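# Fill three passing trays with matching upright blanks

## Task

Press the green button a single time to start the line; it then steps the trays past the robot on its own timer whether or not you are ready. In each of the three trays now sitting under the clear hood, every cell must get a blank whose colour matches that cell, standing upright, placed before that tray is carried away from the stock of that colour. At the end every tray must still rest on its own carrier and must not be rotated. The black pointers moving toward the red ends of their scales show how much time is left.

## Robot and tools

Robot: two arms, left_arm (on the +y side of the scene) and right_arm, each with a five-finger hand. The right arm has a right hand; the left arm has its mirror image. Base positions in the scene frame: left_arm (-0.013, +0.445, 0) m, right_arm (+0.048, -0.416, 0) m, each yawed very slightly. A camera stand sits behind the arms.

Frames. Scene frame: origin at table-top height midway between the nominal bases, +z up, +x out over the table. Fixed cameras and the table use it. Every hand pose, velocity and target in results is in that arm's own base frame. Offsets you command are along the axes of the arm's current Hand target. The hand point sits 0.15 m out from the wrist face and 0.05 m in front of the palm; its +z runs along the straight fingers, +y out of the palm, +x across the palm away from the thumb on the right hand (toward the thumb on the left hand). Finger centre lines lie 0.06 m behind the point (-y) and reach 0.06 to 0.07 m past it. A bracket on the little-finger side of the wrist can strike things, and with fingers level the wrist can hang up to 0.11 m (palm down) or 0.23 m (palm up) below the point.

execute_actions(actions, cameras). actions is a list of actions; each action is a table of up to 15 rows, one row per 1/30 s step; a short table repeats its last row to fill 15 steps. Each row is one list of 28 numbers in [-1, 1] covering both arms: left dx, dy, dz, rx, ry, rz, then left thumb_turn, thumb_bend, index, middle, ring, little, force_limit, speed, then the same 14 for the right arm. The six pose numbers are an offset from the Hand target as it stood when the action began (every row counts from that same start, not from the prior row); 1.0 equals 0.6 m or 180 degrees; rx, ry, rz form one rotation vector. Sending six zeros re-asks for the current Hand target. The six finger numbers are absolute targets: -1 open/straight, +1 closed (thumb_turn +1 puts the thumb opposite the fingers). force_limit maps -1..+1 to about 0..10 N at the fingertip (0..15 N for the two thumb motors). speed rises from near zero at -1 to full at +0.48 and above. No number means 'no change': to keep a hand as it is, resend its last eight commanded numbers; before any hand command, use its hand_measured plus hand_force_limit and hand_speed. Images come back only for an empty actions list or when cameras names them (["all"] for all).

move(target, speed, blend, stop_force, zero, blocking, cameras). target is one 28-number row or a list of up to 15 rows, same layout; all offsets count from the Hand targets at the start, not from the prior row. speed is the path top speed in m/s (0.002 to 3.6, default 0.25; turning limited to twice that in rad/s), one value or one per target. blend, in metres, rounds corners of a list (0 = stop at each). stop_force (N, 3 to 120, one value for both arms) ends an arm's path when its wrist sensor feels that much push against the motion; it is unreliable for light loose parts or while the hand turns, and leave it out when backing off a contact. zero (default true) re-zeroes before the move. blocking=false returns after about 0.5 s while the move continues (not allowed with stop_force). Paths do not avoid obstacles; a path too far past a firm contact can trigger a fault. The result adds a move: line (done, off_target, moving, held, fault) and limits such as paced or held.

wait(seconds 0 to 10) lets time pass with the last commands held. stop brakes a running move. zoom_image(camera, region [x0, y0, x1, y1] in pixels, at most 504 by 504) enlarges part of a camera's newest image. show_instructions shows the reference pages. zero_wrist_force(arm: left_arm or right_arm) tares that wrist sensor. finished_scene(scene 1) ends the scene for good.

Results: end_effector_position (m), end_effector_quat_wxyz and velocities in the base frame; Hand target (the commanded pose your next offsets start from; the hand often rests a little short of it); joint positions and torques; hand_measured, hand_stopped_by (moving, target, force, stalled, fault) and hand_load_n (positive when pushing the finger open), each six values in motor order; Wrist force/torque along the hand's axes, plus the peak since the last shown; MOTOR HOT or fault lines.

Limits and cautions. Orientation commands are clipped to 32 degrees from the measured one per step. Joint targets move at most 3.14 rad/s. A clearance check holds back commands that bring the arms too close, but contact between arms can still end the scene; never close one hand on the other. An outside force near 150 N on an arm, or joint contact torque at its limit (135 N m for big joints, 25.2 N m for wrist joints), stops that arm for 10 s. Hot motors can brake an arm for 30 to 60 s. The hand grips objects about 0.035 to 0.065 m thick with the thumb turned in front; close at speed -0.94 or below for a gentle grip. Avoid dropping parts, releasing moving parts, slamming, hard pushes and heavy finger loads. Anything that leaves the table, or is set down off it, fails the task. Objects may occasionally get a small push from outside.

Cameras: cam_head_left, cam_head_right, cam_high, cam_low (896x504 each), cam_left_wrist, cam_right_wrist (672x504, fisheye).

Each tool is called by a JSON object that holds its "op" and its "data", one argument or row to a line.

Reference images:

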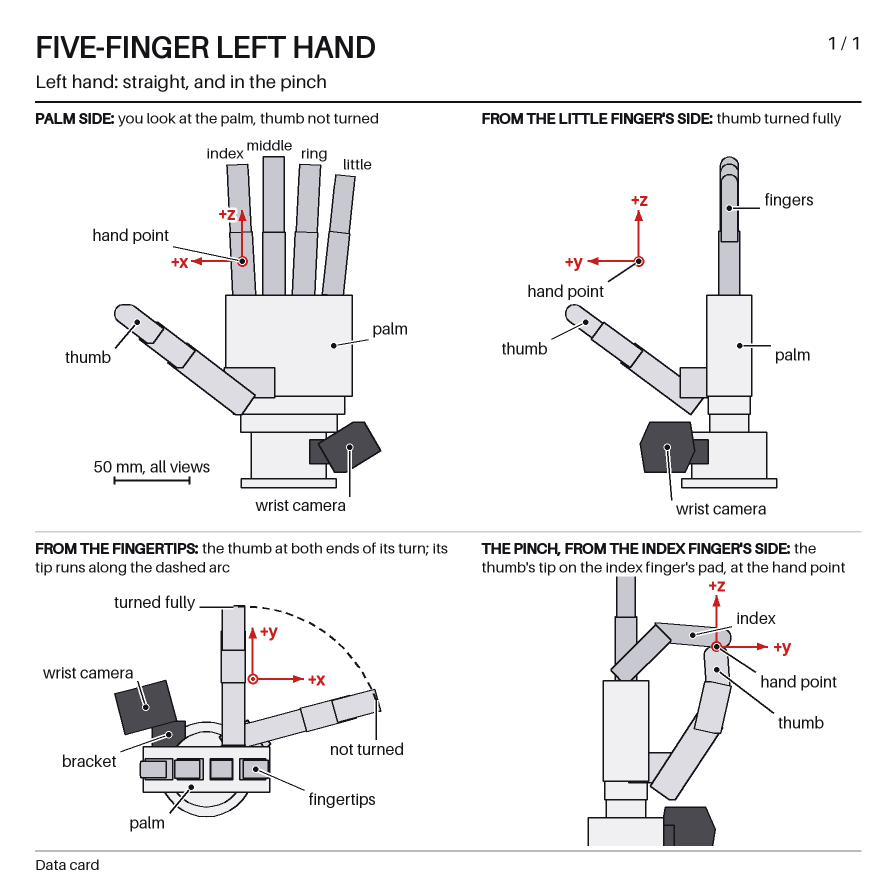

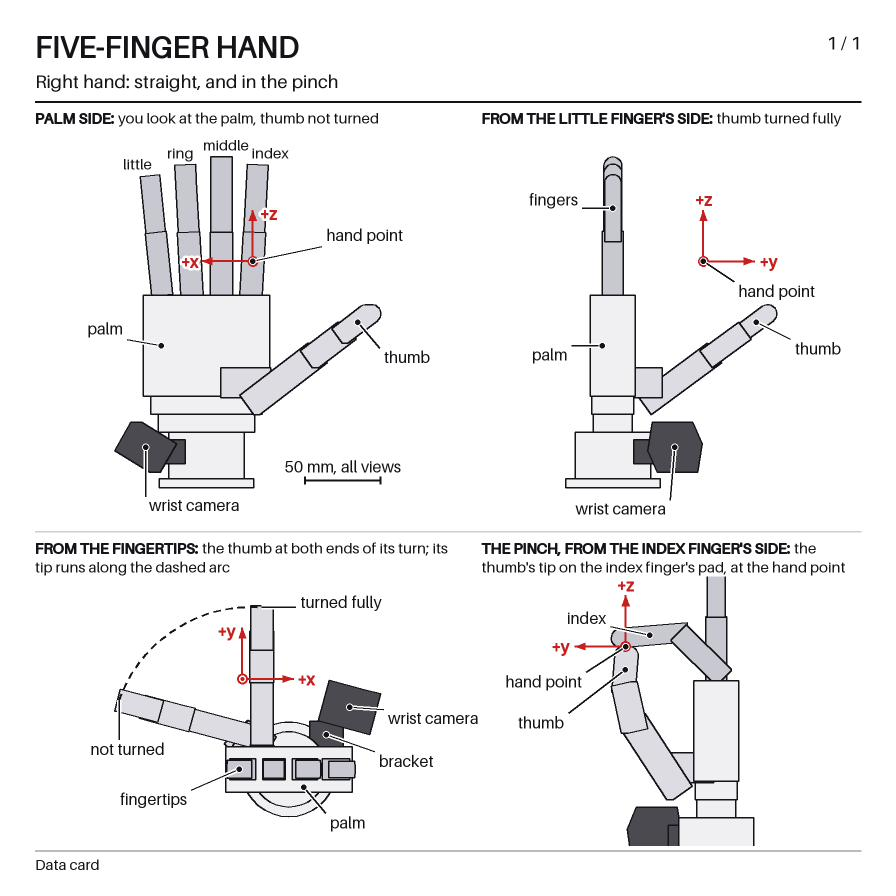

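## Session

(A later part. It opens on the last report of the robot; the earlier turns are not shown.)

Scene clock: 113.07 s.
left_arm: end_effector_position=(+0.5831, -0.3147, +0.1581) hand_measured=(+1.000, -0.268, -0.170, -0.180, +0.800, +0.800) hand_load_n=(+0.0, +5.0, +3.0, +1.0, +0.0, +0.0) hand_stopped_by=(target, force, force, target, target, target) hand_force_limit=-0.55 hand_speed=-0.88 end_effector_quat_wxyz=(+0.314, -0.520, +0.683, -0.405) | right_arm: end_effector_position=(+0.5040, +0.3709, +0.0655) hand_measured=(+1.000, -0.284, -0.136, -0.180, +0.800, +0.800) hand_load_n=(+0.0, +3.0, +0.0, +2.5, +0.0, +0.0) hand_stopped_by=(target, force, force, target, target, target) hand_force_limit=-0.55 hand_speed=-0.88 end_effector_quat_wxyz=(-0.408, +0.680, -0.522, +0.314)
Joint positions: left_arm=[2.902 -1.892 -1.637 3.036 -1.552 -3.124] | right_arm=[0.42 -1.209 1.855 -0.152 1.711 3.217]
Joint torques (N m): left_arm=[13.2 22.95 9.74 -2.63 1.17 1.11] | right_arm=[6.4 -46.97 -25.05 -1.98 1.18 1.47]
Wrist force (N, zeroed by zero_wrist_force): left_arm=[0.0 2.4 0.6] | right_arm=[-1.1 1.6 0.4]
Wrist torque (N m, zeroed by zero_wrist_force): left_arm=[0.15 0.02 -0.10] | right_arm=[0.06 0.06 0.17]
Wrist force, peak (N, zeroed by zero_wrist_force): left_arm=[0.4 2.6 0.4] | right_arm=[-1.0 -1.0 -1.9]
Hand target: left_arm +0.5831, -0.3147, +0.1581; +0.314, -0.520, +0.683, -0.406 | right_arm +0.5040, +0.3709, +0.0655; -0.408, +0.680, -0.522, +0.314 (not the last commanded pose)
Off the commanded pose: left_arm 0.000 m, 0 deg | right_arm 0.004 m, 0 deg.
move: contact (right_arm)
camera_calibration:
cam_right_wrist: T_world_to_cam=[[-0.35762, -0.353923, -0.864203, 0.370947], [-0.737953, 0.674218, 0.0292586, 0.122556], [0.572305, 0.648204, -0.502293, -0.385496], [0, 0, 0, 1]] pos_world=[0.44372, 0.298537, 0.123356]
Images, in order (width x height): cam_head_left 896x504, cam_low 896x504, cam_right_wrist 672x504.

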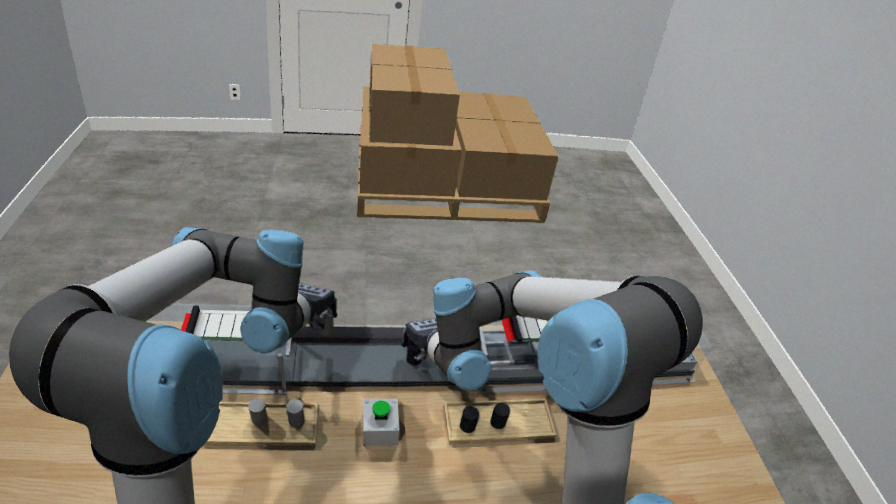

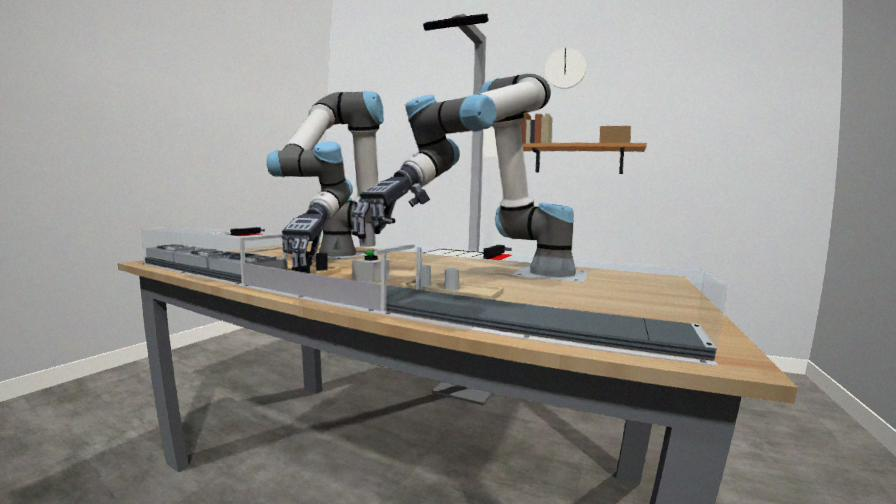

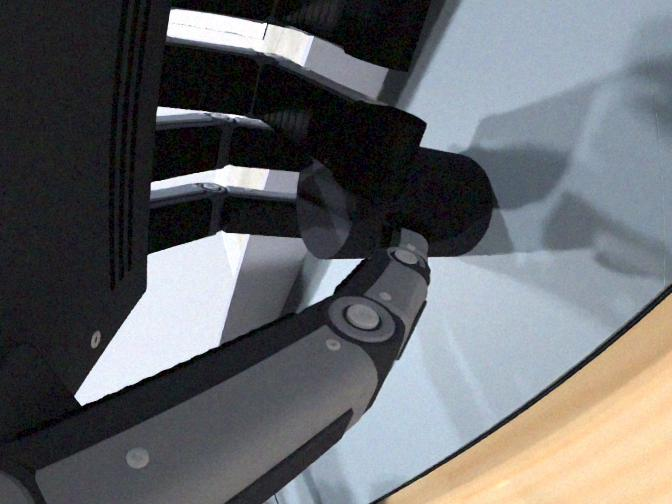

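{"op": "move", "data": {
  "target": [0,0,0,0,0,0, 1, 0.2, 0.3, -0.18, 0.8, 0.8, -0.55, -0.88, 0,0,0,0,0,0, 1, -0.75, -0.25, -0.25, 0.8, 0.8, -0.4, -0.6],
  "speed": 0.02,
  "cameras": ["cam_right_wrist", "cam_low", "cam_high"]
}}

Scene clock: 114.80 s.
left_arm: end_effector_position=(+0.5831, -0.3147, +0.1581) hand_measured=(+1.000, -0.268, -0.170, -0.180, +0.800, +0.800) hand_load_n=(+0.0, +5.0, +3.0, +1.0, +0.0, +0.0) hand_stopped_by=(target, force, force, target, target, target) hand_force_limit=-0.55 hand_speed=-0.88 end_effector_quat_wxyz=(+0.314, -0.520, +0.683, -0.406) | right_arm: end_effector_position=(+0.5040, +0.3709, +0.0655) hand_measured=(+1.000, -0.750, -0.250, -0.250, +0.800, +0.800) hand_load_n=(+0.0, +0.0, +0.0, +0.0, +0.0, +0.5) hand_stopped_by=(target, target, target, target, target, target) hand_force_limit=-0.40 hand_speed=-0.60 end_effector_quat_wxyz=(-0.408, +0.680, -0.522, +0.314)
Joint positions: left_arm=[2.902 -1.892 -1.637 3.036 -1.552 -3.124] | right_arm=[0.42 -1.209 1.855 -0.152 1.711 3.217]
Joint torques (N m): left_arm=[13.56 23.65 10.2 -2.77 2.43 1.14] | right_arm=[5.07 -41.38 -19.44 0.63 1.12 1.28]
Wrist force (N, zeroed by zero_wrist_force): left_arm=[0.1 2.3 0.5] | right_arm=[-1.0 0.6 0.1]
Wrist torque (N m, zeroed by zero_wrist_force): left_arm=[0.13 0.00 -0.09] | right_arm=[0.08 0.04 0.16]
Wrist force, peak (N, zeroed by zero_wrist_force): left_arm=[0.0 2.6 0.3] | right_arm=[-0.7 2.0 0.6]
Hand target: left_arm +0.5831, -0.3147, +0.1581; +0.314, -0.520, +0.683, -0.406 | right_arm +0.5040, +0.3709, +0.0655; -0.408, +0.680, -0.522, +0.314
Off the commanded pose: left_arm 0.000 m, 0 deg | right_arm 0.000 m, 0 deg.
move: done
camera_calibration:
cam_right_wrist: T_world_to_cam=[[-0.357536, -0.353959, -0.864223, 0.37101], [-0.738023, 0.674143, 0.0292182, 0.122612], [0.572267, 0.648263, -0.502261, -0.38545], [0, 0, 0, 1]] pos_world=[0.44372, 0.298537, 0.123456]
Images, in order (width x height): cam_high 896x504, cam_low 896x504, cam_right_wrist 672x504.

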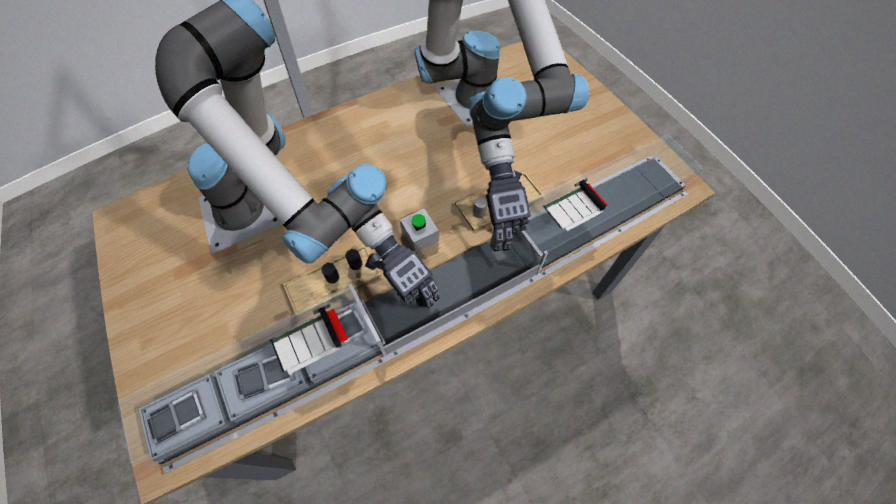

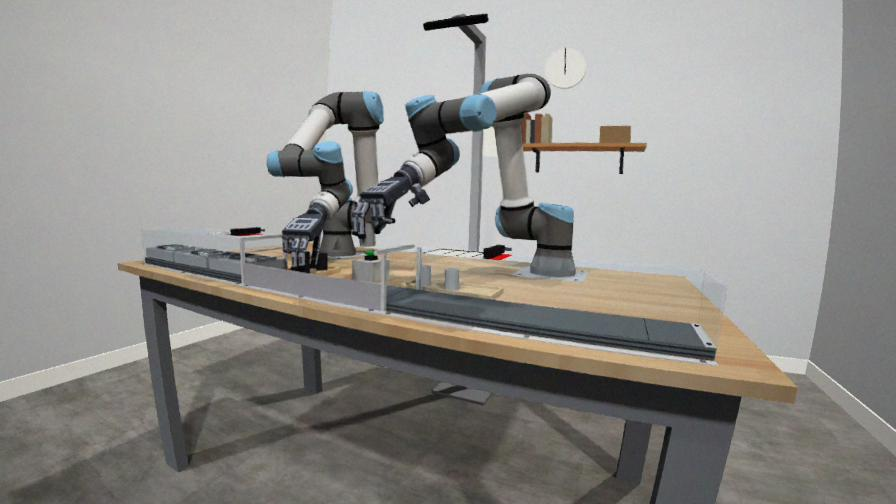

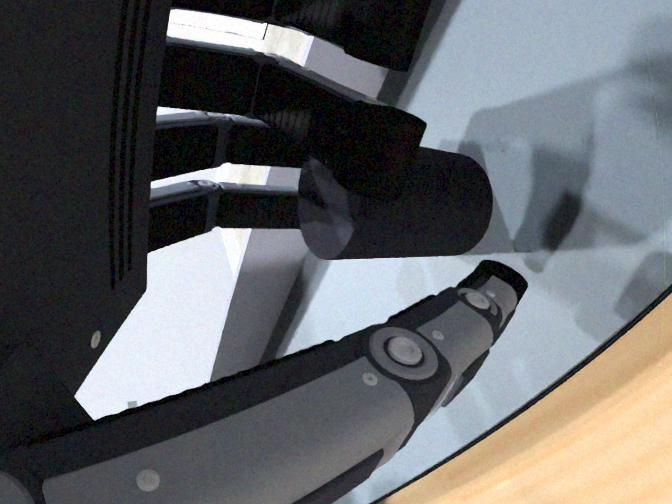

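{"op": "move", "data": {
  "target": [0,0,0,0,0,0, 1, 0.2, 0.3, -0.18, 0.8, 0.8, -0.55, -0.88, 0,0.0088,0.0047,0,0,0, 1, -0.75, -0.25, -0.25, 0.8, 0.8, -0.4, -0.6],
  "speed": 0.02,
  "stop_force": 4
}}

{"op": "move", "data": {
  "target": [0,0,0,0,0,0, 1, 0.2, 0.3, -0.18, 0.8, 0.8, -0.55, -0.88, 0,0,0,0,0,0, 1, 0.25, -0.15, -0.19, 0.8, 0.8, 0.0, -0.85],
  "speed": 0.02,
  "cameras": ["cam_right_wrist"]
}}

Scene clock: 117.97 s.
left_arm: end_effector_position=(+0.5831, -0.3147, +0.1581) hand_measured=(+1.000, -0.268, -0.170, -0.180, +0.800, +0.800) hand_load_n=(+0.0, +5.0, +3.0, +1.0, +0.0, +0.0) hand_stopped_by=(target, force, force, target, target, target) hand_force_limit=-0.55 hand_speed=-0.88 end_effector_quat_wxyz=(+0.314, -0.520, +0.683, -0.406) | right_arm: end_effector_position=(+0.5040, +0.3709, +0.0595) hand_measured=(+1.000, -0.750, -0.250, -0.250, +0.800, +0.800) hand_load_n=(+0.0, +0.0, +0.0, +0.0, +0.0, +0.0) hand_stopped_by=(target, target, target, target, target, target) hand_force_limit=-0.40 hand_speed=-0.60 end_effector_quat_wxyz=(-0.408, +0.680, -0.522, +0.314)
Joint positions: left_arm=[2.902 -1.892 -1.637 3.036 -1.552 -3.124] | right_arm=[0.42 -1.2 1.861 -0.167 1.711 3.217]
Joint torques (N m): left_arm=[12.19 23.21 10.12 -2.44 2.51 1.07] | right_arm=[1.34 -47.06 -23.77 0.9 0.88 0.8]
Wrist force (N, zeroed by zero_wrist_force): left_arm=[0.4 2.2 0.5] | right_arm=[-1.2 0.4 0.1]
Wrist torque (N m, zeroed by zero_wrist_force): left_arm=[0.14 -0.04 -0.07] | right_arm=[0.05 0.06 0.15]
Wrist force, peak (N, zeroed by zero_wrist_force): left_arm=[0.1 2.5 0.5] | right_arm=[-1.3 0.3 -0.3]
Hand target: left_arm +0.5831, -0.3147, +0.1581; +0.314, -0.520, +0.683, -0.406 | right_arm +0.5040, +0.3709, +0.0595; -0.408, +0.680, -0.522, +0.314
Off the commanded pose: left_arm 0.000 m, 0 deg | right_arm 0.000 m, 0 deg.
move: done

Scene clock: 120.53 s.
left_arm: end_effector_position=(+0.5831, -0.3147, +0.1581) hand_measured=(+1.000, -0.268, -0.170, -0.180, +0.800, +0.800) hand_load_n=(+0.0, +5.5, +3.0, +1.0, +0.0, +0.0) hand_stopped_by=(target, force, force, target, target, target) hand_force_limit=-0.55 hand_speed=-0.88 end_effector_quat_wxyz=(+0.314, -0.520, +0.683, -0.406) | right_arm: end_effector_position=(+0.5040, +0.3709, +0.0595) hand_measured=(+1.000, -0.252, -0.150, -0.190, +0.800, +0.800) hand_load_n=(+1.0, +9.0, +0.0, +5.0, +0.0, +0.0) hand_stopped_by=(target, force, target, target, target, target) hand_force_limit=0.00 hand_speed=-0.85 end_effector_quat_wxyz=(-0.408, +0.680, -0.522, +0.314)
Joint positions: left_arm=[2.902 -1.892 -1.637 3.036 -1.552 -3.124] | right_arm=[0.42 -1.2 1.861 -0.167 1.711 3.217]
Joint torques (N m): left_arm=[13.22 23.14 10.21 -2.28 2.41 1.1] | right_arm=[-3.54 -46.63 -22.03 0.32 0.15 0.34]
Wrist force (N, zeroed by zero_wrist_force): left_arm=[0.0 2.3 0.3] | right_arm=[-0.9 1.7 0.5]
Wrist torque (N m, zeroed by zero_wrist_force): left_arm=[0.14 0.01 -0.10] | right_arm=[0.07 0.02 0.19]
Wrist force, peak (N, zeroed by zero_wrist_force): left_arm=[0.1 2.5 0.4] | right_arm=[-0.9 1.8 0.6]
Hand target: left_arm +0.5831, -0.3147, +0.1581; +0.314, -0.520, +0.683, -0.406 | right_arm +0.5040, +0.3709, +0.0595; -0.408, +0.680, -0.522, +0.314
Off the commanded pose: left_arm 0.000 m, 0 deg | right_arm 0.000 m, 0 deg.
move: done
camera_calibration:
cam_right_wrist: T_world_to_cam=[[-0.35762, -0.353923, -0.864203, 0.365848], [-0.737953, 0.674218, 0.0292586, 0.122729], [0.572305, 0.648204, -0.502293, -0.388459], [0, 0, 0, 1]] pos_world=[0.44372, 0.298537, 0.117456]
Images, in order (width x height): cam_right_wrist 672x504.

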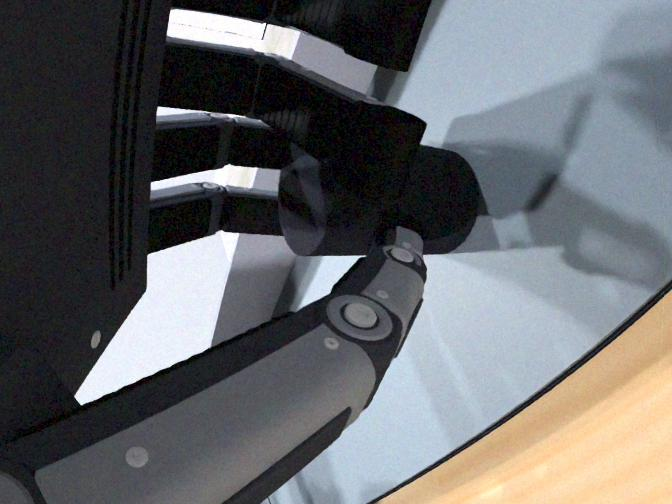

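{"op": "move", "data": {
  "target": [0,0,0,0,0,0, 1, 0.2, 0.3, -0.18, 0.8, 0.8, -0.55, -0.88, 0,0,0,0,0,0, 1, 0.25, 0.3, -0.19, 0.8, 0.8, -0.2, -0.85],
  "speed": 0.02,
  "cameras": ["cam_right_wrist"]
}}

Scene clock: 121.33 s.
left_arm: end_effector_position=(+0.5831, -0.3147, +0.1581) hand_measured=(+1.000, -0.268, -0.170, -0.180, +0.800, +0.800) hand_load_n=(+0.0, +5.0, +3.0, +1.0, +0.0, +0.0) hand_stopped_by=(target, force, force, target, target, target) hand_force_limit=-0.55 hand_speed=-0.88 end_effector_quat_wxyz=(+0.314, -0.520, +0.683, -0.406) | right_arm: end_effector_position=(+0.5040, +0.3709, +0.0595) hand_measured=(+1.000, -0.252, -0.124, -0.190, +0.800, +0.800) hand_load_n=(-1.0, +10.5, +6.5, +2.5, +0.0, +0.0) hand_stopped_by=(target, force, force, target, target, target) hand_force_limit=-0.20 hand_speed=-0.85 end_effector_quat_wxyz=(-0.408, +0.680, -0.522, +0.314)
Joint positions: left_arm=[2.902 -1.892 -1.637 3.036 -1.552 -3.124] | right_arm=[0.42 -1.2 1.861 -0.167 1.711 3.217]
Joint torques (N m): left_arm=[13.05 23.56 10.61 -2.3 2.51 1.24] | right_arm=[-4.33 -46.25 -21.26 0.16 0.08 0.12]
Wrist force (N, zeroed by zero_wrist_force): left_arm=[0.2 2.5 0.5] | right_arm=[-0.9 1.2 0.0]
Wrist torque (N m, zeroed by zero_wrist_force): left_arm=[0.17 -0.01 -0.09] | right_arm=[0.07 0.03 0.18]
Wrist force, peak (N, zeroed by zero_wrist_force): left_arm=[0.2 2.6 0.5] | right_arm=[-1.2 1.7 0.5]
Hand target: left_arm +0.5831, -0.3147, +0.1581; +0.314, -0.520, +0.683, -0.406 | right_arm +0.5040, +0.3709, +0.0595; -0.408, +0.680, -0.522, +0.314
Off the commanded pose: left_arm 0.000 m, 0 deg | right_arm 0.000 m, 0 deg.
move: done
camera_calibration:
cam_right_wrist: T_world_to_cam=[[-0.35762, -0.353923, -0.864203, 0.365848], [-0.737953, 0.674218, 0.0292586, 0.122729], [0.572305, 0.648204, -0.502293, -0.388459], [0, 0, 0, 1]] pos_world=[0.44372, 0.298537, 0.117456]
Images, in order (width x height): cam_right_wrist 672x504.

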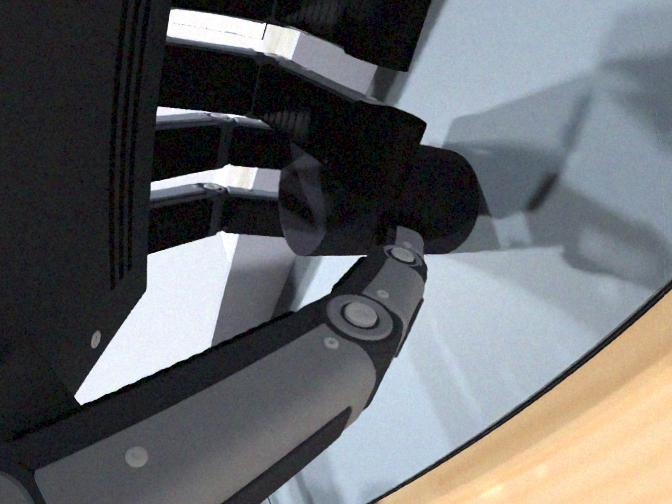

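{"op": "move", "data": {
  "target": [0,0,0,0,0,0, 1, 0.25, 0.3, -0.18, 0.8, 0.8, 0.0, -0.88, 0,-0.1766,-0.0939,0,0,0, 1, 0.25, 0.3, -0.19, 0.8, 0.8, -0.2, -0.85],
  "speed": 0.08,
  "cameras": ["all"]
}}

Scene clock: 123.90 s.
left_arm: end_effector_position=(+0.5831, -0.3147, +0.1581) hand_measured=(+1.000, -0.262, -0.170, -0.180, +0.800, +0.800) hand_load_n=(+0.0, +8.0, +3.5, +1.5, +0.0, +0.0) hand_stopped_by=(target, force, force, target, target, target) hand_force_limit=0.00 hand_speed=-0.88 end_effector_quat_wxyz=(+0.314, -0.520, +0.683, -0.406) | right_arm: end_effector_position=(+0.5040, +0.3709, +0.1795) hand_measured=(+1.000, -0.252, -0.124, -0.190, +0.800, +0.800) hand_load_n=(-1.0, +10.5, +6.5, +3.0, +0.0, +0.0) hand_stopped_by=(target, force, force, target, target, target) hand_force_limit=-0.20 hand_speed=-0.85 end_effector_quat_wxyz=(-0.409, +0.680, -0.522, +0.314)
Joint positions: left_arm=[2.902 -1.892 -1.637 3.036 -1.552 -3.124] | right_arm=[0.42 -1.342 1.702 0.133 1.711 3.217]
Joint torques (N m): left_arm=[12.71 23.68 10.39 -2.05 2.57 1.23] | right_arm=[-5.17 -22.51 -18.83 0.45 -1.04 -0.43]
Wrist force (N, zeroed by zero_wrist_force): left_arm=[0.1 2.4 0.2] | right_arm=[-0.6 1.6 0.5]
Wrist torque (N m, zeroed by zero_wrist_force): left_arm=[0.17 0.00 -0.09] | right_arm=[0.03 0.01 0.21]
Wrist force, peak (N, zeroed by zero_wrist_force): left_arm=[0.2 2.5 0.5] | right_arm=[-1.0 2.4 1.3]
Hand target: left_arm +0.5831, -0.3147, +0.1581; +0.314, -0.520, +0.683, -0.406 | right_arm +0.5040, +0.3709, +0.1795; -0.408, +0.680, -0.522, +0.314
Off the commanded pose: left_arm 0.000 m, 0 deg | right_arm 0.000 m, 0 deg.
move: done
camera_calibration:
cam_left_wrist: T_world_to_cam=[[0.40984, -0.372255, 0.832741, -0.480811], [-0.760574, -0.643437, 0.0866917, 0.222118], [0.503545, -0.668891, -0.546834, -0.300354], [0, 0, 0, 1]] pos_world=[0.517235, -0.236969, 0.216892]
cam_right_wrist: T_world_to_cam=[[-0.357352, -0.353884, -0.864329, 0.469453], [-0.738016, 0.674156, 0.0291075, 0.1193], [0.572392, 0.64829, -0.502083, -0.328298], [0, 0, 0, 1]] pos_world=[0.44372, 0.298537, 0.237457]

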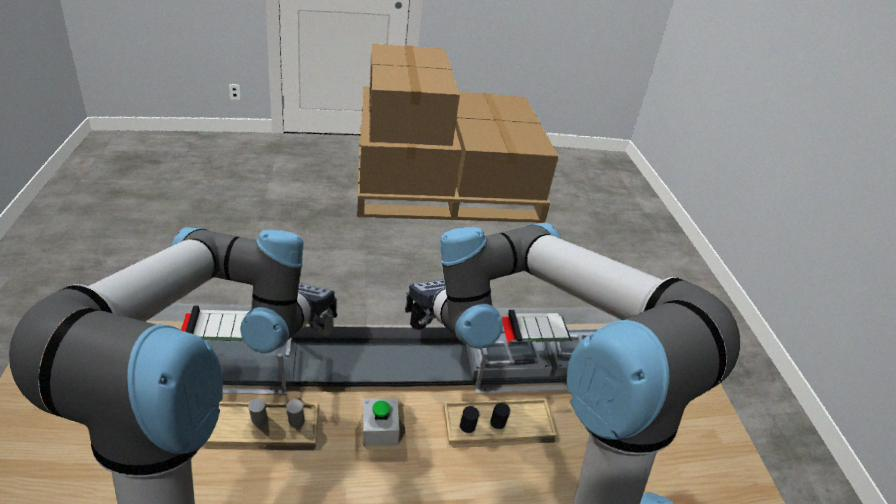

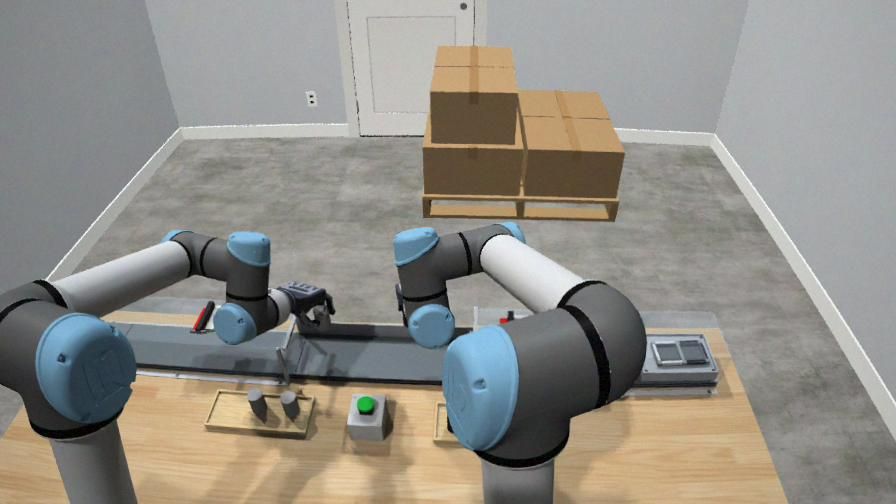

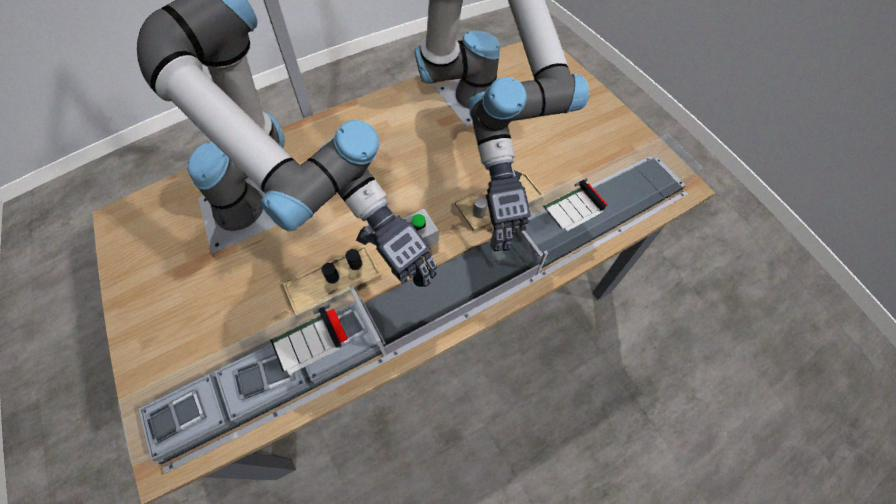

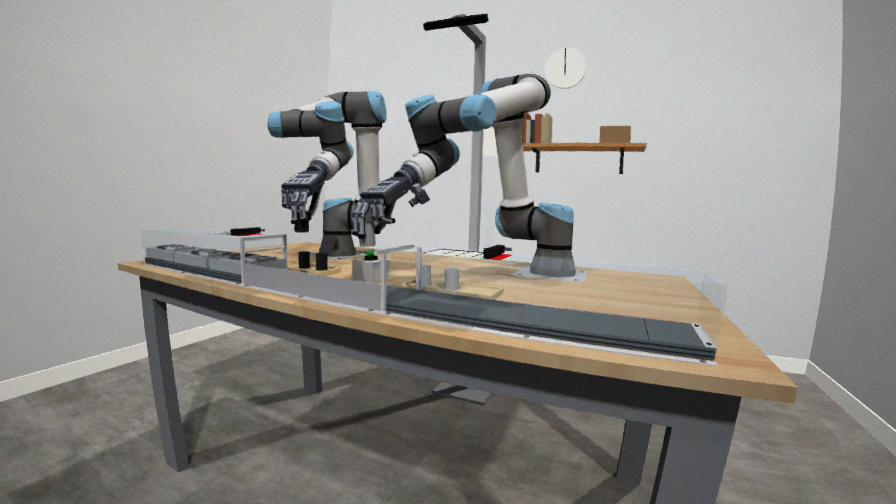

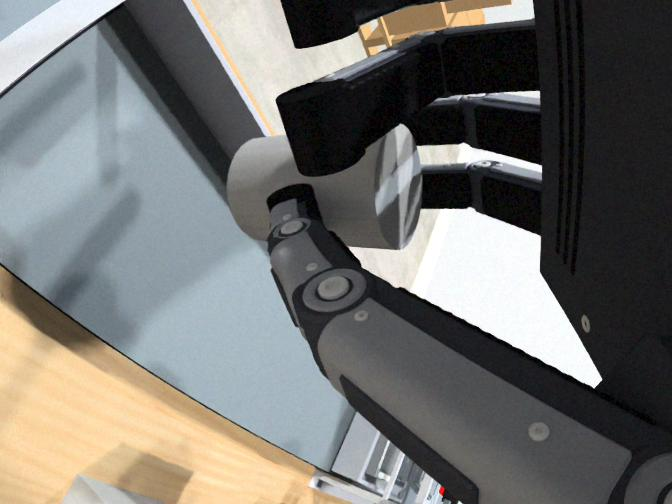

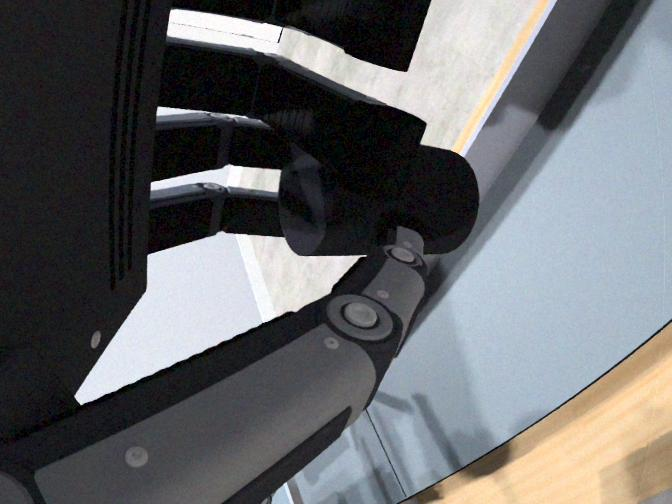

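{"op": "zoom_image", "data": {
  "camera": "cam_right_wrist",
  "region": [260, 110, 510, 290]
}}

{"op": "zoom_image", "data": {
  "camera": "cam_left_wrist",
  "region": [210, 100, 460, 280]
}}

Scaled by 2.016 from the camera's 672x504 image, which has a finer 960x720 frame.

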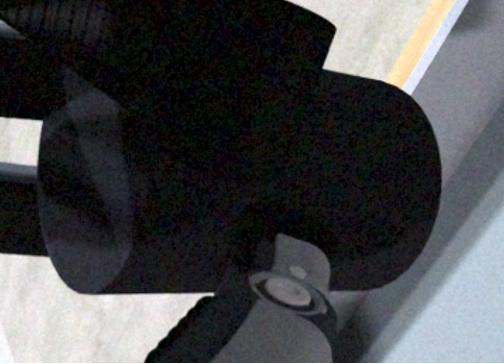

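Scaled by 2.016 from the camera's 672x504 image, which has a finer 960x720 frame.

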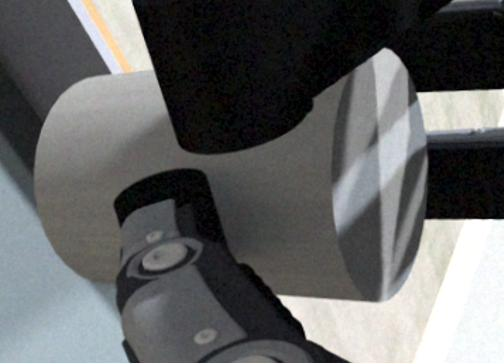

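{"op": "zoom_image", "data": {
  "camera": "cam_low",
  "region": [120, 220, 310, 300]
}}

{"op": "zoom_image", "data": {
  "camera": "cam_head_right",
  "region": [620, 310, 740, 400]
}}

{"op": "zoom_image", "data": {
  "camera": "cam_high",
  "region": [130, 360, 240, 470]
}}

{"op": "zoom_image", "data": {
  "camera": "cam_head_left",
  "region": [460, 300, 580, 400]
}}

Scaled by 2.653 from the camera's 896x504 image, which has a finer 1280x720 frame.

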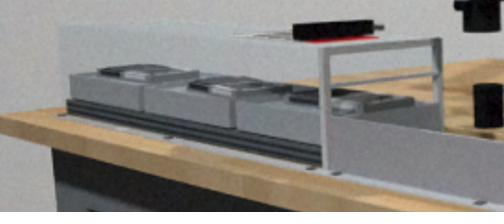

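Scaled by 4.200 from the camera's 896x504 image, which has a finer 1280x720 frame.

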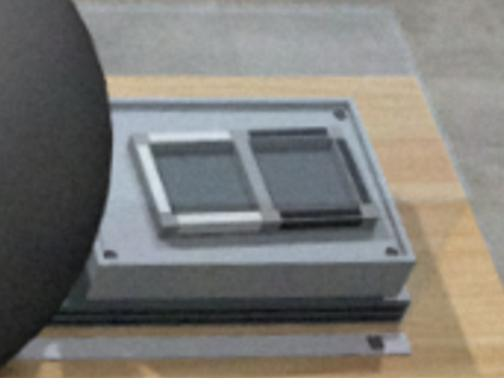

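Scaled by 4.582 from the camera's 896x504 image, which has a finer 1280x720 frame.

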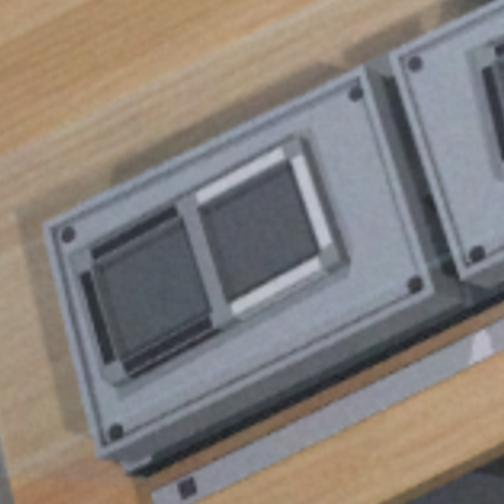

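Scaled by 4.200 from the camera's 896x504 image, which has a finer 1280x720 frame.

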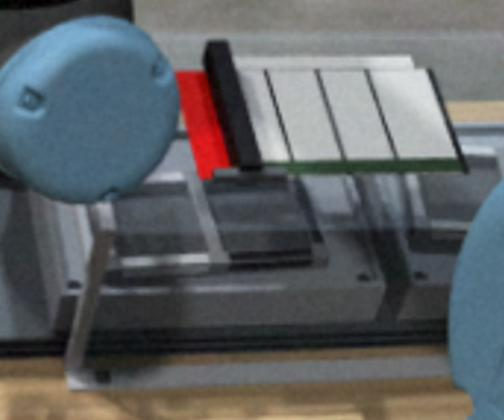

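{"op": "move", "data": {
  "target": [
    [0.0035,0.0527,-0.2055,0,0.07,0.037, 1, 0.25, 0.3, -0.18, 0.8, 0.8, 0.0, -0.88, 0.0925,0.0103,-0.055,0,0,0, 1, 0.25, 0.3, -0.19, 0.8, 0.8, -0.2, -0.85],
    [-0.2508,0.2595,-0.2823,0,0.1472,0.0782, 1, 0.25, 0.3, -0.18, 0.8, 0.8, 0.0, -0.88, 0.0925,0.0103,-0.055,0,0,0, 1, 0.25, 0.3, -0.19, 0.8, 0.8, -0.2, -0.85],
    [-0.2508,0.3375,-0.2408,0,0.1472,0.0782, 1, 0.25, 0.3, -0.18, 0.8, 0.8, 0.0, -0.88, 0.0925,0.0103,-0.055,0,0,0, 1, 0.25, 0.3, -0.19, 0.8, 0.8, -0.2, -0.85]
  ],
  "speed": [0.2, 0.25, 0.05],
  "blend": [0.03, 0, 0],
  "cameras": ["all"]
}}

Scene clock: 140.83 s.
left_arm: end_effector_position=(+0.4071, -0.1105, +0.0492) hand_measured=(+1.000, -0.262, -0.170, -0.180, +0.800, +0.800) hand_load_n=(+0.0, +7.5, +3.5, +1.5, +0.0, +0.5) hand_stopped_by=(target, force, force, target, target, target) hand_force_limit=0.00 hand_speed=-0.88 end_effector_quat_wxyz=(+0.197, -0.327, +0.794, -0.472) | right_arm: end_effector_position=(+0.4874, +0.3090, +0.1895) hand_measured=(+1.000, -0.252, -0.124, -0.190, +0.800, +0.800) hand_load_n=(-1.0, +10.5, +6.5, +3.0, +0.0, +0.0) hand_stopped_by=(target, force, force, target, target, target) hand_force_limit=-0.20 hand_speed=-0.85 end_effector_quat_wxyz=(-0.408, +0.680, -0.522, +0.314)
Joint positions: left_arm=[3.764 -1.882 -2.201 2.804 -0.52 -1.9] | right_arm=[0.285 -1.475 1.833 0.131 1.592 3.153]
Joint torques (N m): left_arm=[2.03 38.97 20.6 -5.62 4.43 -0.97] | right_arm=[6.69 -15.53 -27.54 -1.98 2.28 1.38]
Wrist force (N, zeroed by zero_wrist_force): left_arm=[0.0 1.5 0.3] | right_arm=[-0.9 1.5 0.7]
Wrist torque (N m, zeroed by zero_wrist_force): left_arm=[0.05 0.00 -0.03] | right_arm=[0.00 0.03 0.18]
Wrist force, peak (N, zeroed by zero_wrist_force): left_arm=[-0.9 3.6 -0.4] | right_arm=[-1.5 1.7 1.2]
Hand target: left_arm +0.4072, -0.1105, +0.0493; +0.197, -0.327, +0.794, -0.472 | right_arm +0.4873, +0.3090, +0.1895; -0.408, +0.680, -0.522, +0.314
Off the commanded pose: left_arm 0.000 m, 0 deg | right_arm 0.000 m, 0 deg.
move: done
camera_calibration:
cam_left_wrist: T_world_to_cam=[[0.172762, -0.526914, 0.832175, -0.162525], [-0.979969, -0.17693, 0.091417, 0.3697], [0.0990677, -0.831299, -0.546926, 0.0119573], [0, 0, 0, 1]] pos_world=[0.389189, -0.0102857, 0.107992]
cam_right_wrist: T_world_to_cam=[[-0.35762, -0.353923, -0.864203, 0.450386], [-0.737953, 0.674218, 0.0292586, 0.148342], [0.572305, 0.648204, -0.502293, -0.273602], [0, 0, 0, 1]] pos_world=[0.42712, 0.236737, 0.247456]

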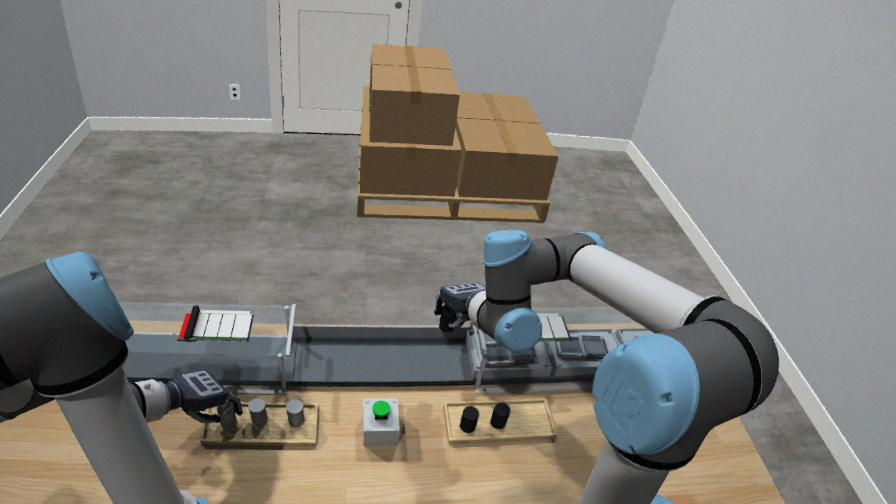

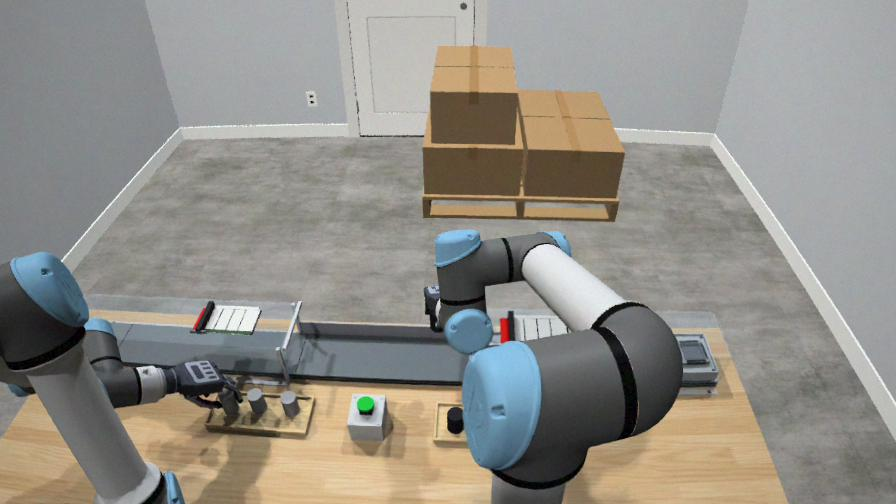

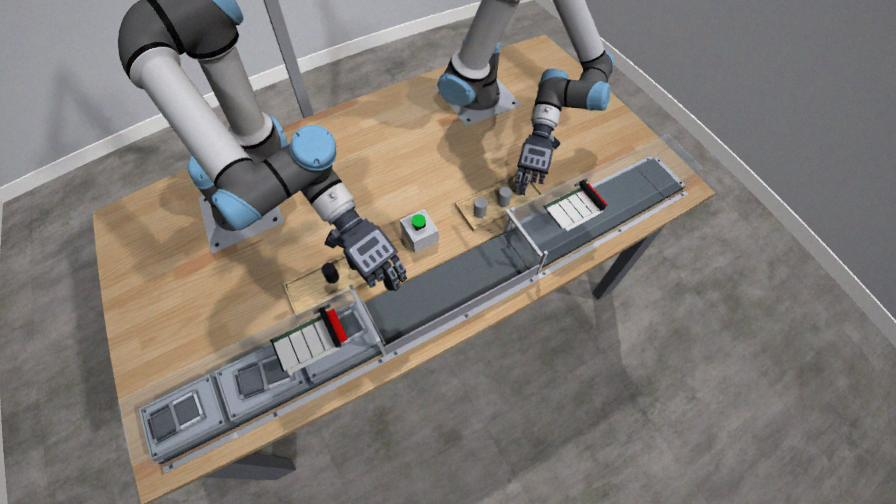

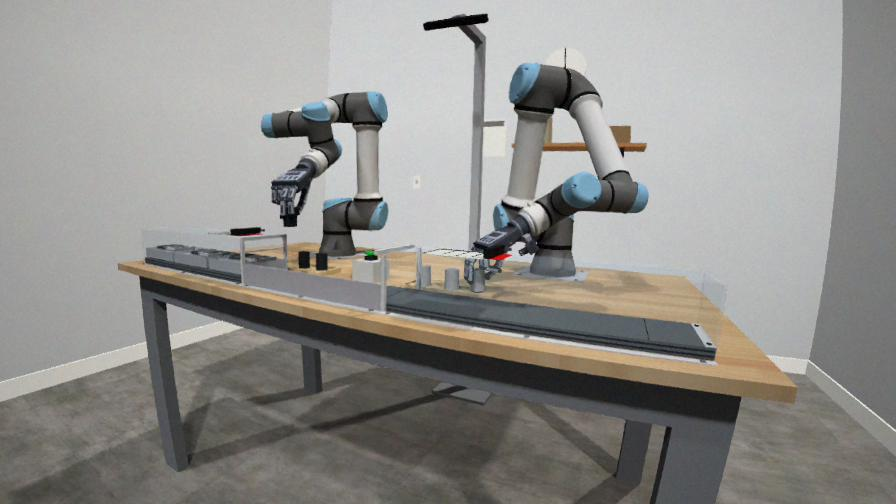

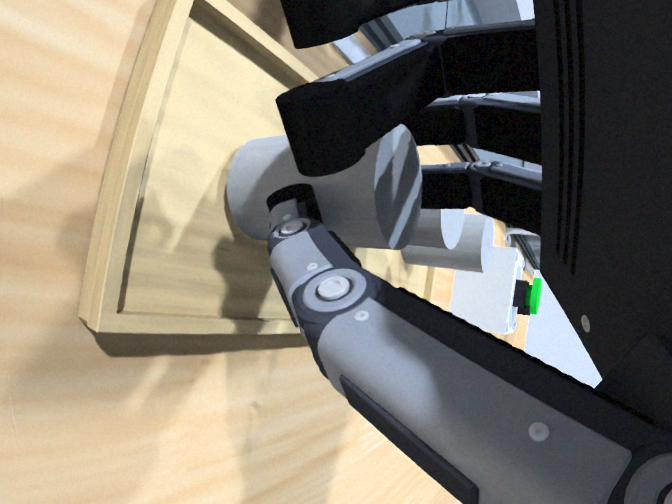

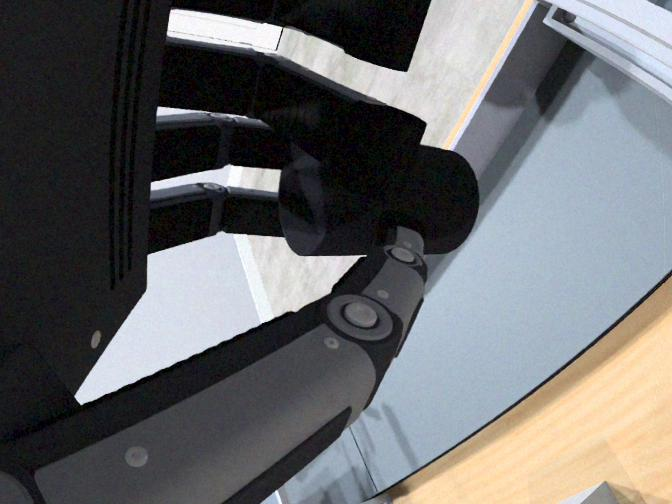

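{"op": "move", "data": {
  "target": [0,0.0066,0.0035,0,0,0, 1, 0.25, 0.3, -0.18, 0.8, 0.8, 0.0, -0.88, 0,0,0,0,0,0, 1, 0.25, 0.3, -0.19, 0.8, 0.8, -0.2, -0.85],
  "speed": 0.02,
  "stop_force": 4
}}

{"op": "move", "data": {
  "target": [0,0,0,0,0,0, 1, -0.7, -0.26, -0.28, 0.8, 0.8, 0.0, -0.5, 0,0,0,0,0,0, 1, 0.25, 0.3, -0.19, 0.8, 0.8, -0.2, -0.85],
  "speed": 0.02,
  "cameras": ["cam_left_wrist"]
}}

Scene clock: 142.80 s.
left_arm: end_effector_position=(+0.4072, -0.1104, +0.0458) hand_measured=(+1.000, -0.262, -0.170, -0.180, +0.800, +0.800) hand_load_n=(+0.0, +6.5, +4.0, +2.5, +0.0, +0.0) hand_stopped_by=(target, force, force, target, target, target) hand_force_limit=0.00 hand_speed=-0.88 end_effector_quat_wxyz=(+0.197, -0.327, +0.794, -0.472) | right_arm: end_effector_position=(+0.4873, +0.3090, +0.1895) hand_measured=(+1.000, -0.252, -0.124, -0.190, +0.800, +0.800) hand_load_n=(-1.0, +10.5, +6.5, +3.0, +0.0, +0.0) hand_stopped_by=(target, force, force, target, target, target) hand_force_limit=-0.20 hand_speed=-0.85 end_effector_quat_wxyz=(-0.408, +0.680, -0.522, +0.314)
Joint positions: left_arm=[3.764 -1.89 -2.203 2.814 -0.52 -1.899] | right_arm=[0.285 -1.475 1.833 0.131 1.592 3.153]
Joint torques (N m): left_arm=[-8.79 38.6 20.4 -5.55 2.5 -0.51] | right_arm=[7.74 -15.27 -27.4 -2.03 2.22 1.29]
Wrist force (N, zeroed by zero_wrist_force): left_arm=[0.1 1.5 0.5] | right_arm=[-0.8 1.6 0.6]
Wrist torque (N m, zeroed by zero_wrist_force): left_arm=[0.05 -0.01 -0.03] | right_arm=[0.01 0.02 0.18]
Wrist force, peak (N, zeroed by zero_wrist_force): left_arm=[0.3 -1.9 -3.2] | right_arm=[-0.9 2.1 0.8]
Hand target: left_arm +0.4072, -0.1104, +0.0458; +0.197, -0.327, +0.794, -0.472 (not the last commanded pose) | right_arm +0.4873, +0.3090, +0.1895; -0.408, +0.680, -0.522, +0.314
Off the commanded pose: left_arm 0.001 m, 0 deg | right_arm 0.000 m, 0 deg.
move: contact (left_arm)

Scene clock: 143.70 s.
left_arm: end_effector_position=(+0.4072, -0.1104, +0.0458) hand_measured=(+1.000, -0.700, -0.260, -0.280, +0.800, +0.800) hand_load_n=(+0.0, +0.0, +0.0, +0.0, +0.0, +0.0) hand_stopped_by=(target, target, target, target, target, target) hand_force_limit=0.00 hand_speed=-0.50 end_effector_quat_wxyz=(+0.197, -0.327, +0.794, -0.472) | right_arm: end_effector_position=(+0.4873, +0.3090, +0.1895) hand_measured=(+1.000, -0.252, -0.124, -0.190, +0.800, +0.800) hand_load_n=(-1.0, +10.5, +7.0, +2.5, +0.0, +0.0) hand_stopped_by=(target, force, force, target, target, target) hand_force_limit=-0.20 hand_speed=-0.85 end_effector_quat_wxyz=(-0.408, +0.680, -0.522, +0.314)
Joint positions: left_arm=[3.764 -1.89 -2.203 2.814 -0.52 -1.899] | right_arm=[0.285 -1.475 1.833 0.131 1.592 3.153]
Joint torques (N m): left_arm=[-8.76 36.51 19.52 -4.89 1.11 -0.78] | right_arm=[7.9 -15.59 -27.05 -2 2.3 1.2]
Wrist force (N, zeroed by zero_wrist_force): left_arm=[0.2 0.0 -0.3] | right_arm=[-0.8 1.7 0.7]
Wrist torque (N m, zeroed by zero_wrist_force): left_arm=[0.01 -0.04 0.01] | right_arm=[0.04 0.03 0.18]
Wrist force, peak (N, zeroed by zero_wrist_force): left_arm=[0.4 1.5 0.4] | right_arm=[-0.8 2.1 0.5]
Hand target: left_arm +0.4072, -0.1104, +0.0458; +0.197, -0.327, +0.794, -0.472 | right_arm +0.4873, +0.3090, +0.1895; -0.408, +0.680, -0.522, +0.314
Off the commanded pose: left_arm 0.000 m, 0 deg | right_arm 0.000 m, 0 deg.
move: done
camera_calibration:
cam_left_wrist: T_world_to_cam=[[0.17246, -0.527068, 0.83214, -0.159541], [-0.980012, -0.176864, 0.0910825, 0.370179], [0.0991692, -0.831215, -0.547035, 0.0101438], [0, 0, 0, 1]] pos_world=[0.389289, -0.0101858, 0.104593]
Images, in order (width x height): cam_left_wrist 672x504.

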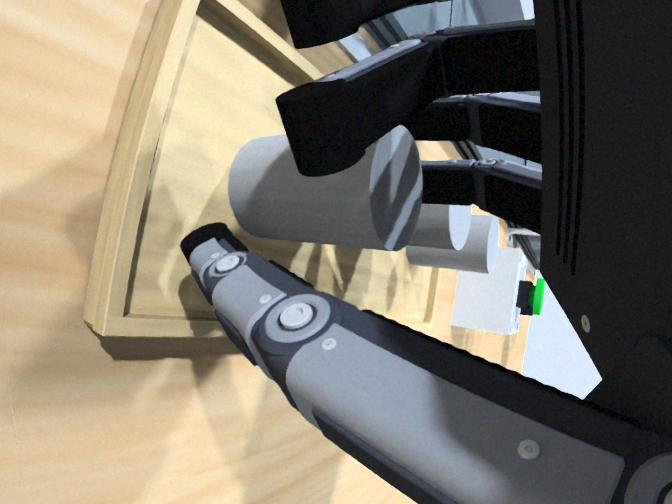

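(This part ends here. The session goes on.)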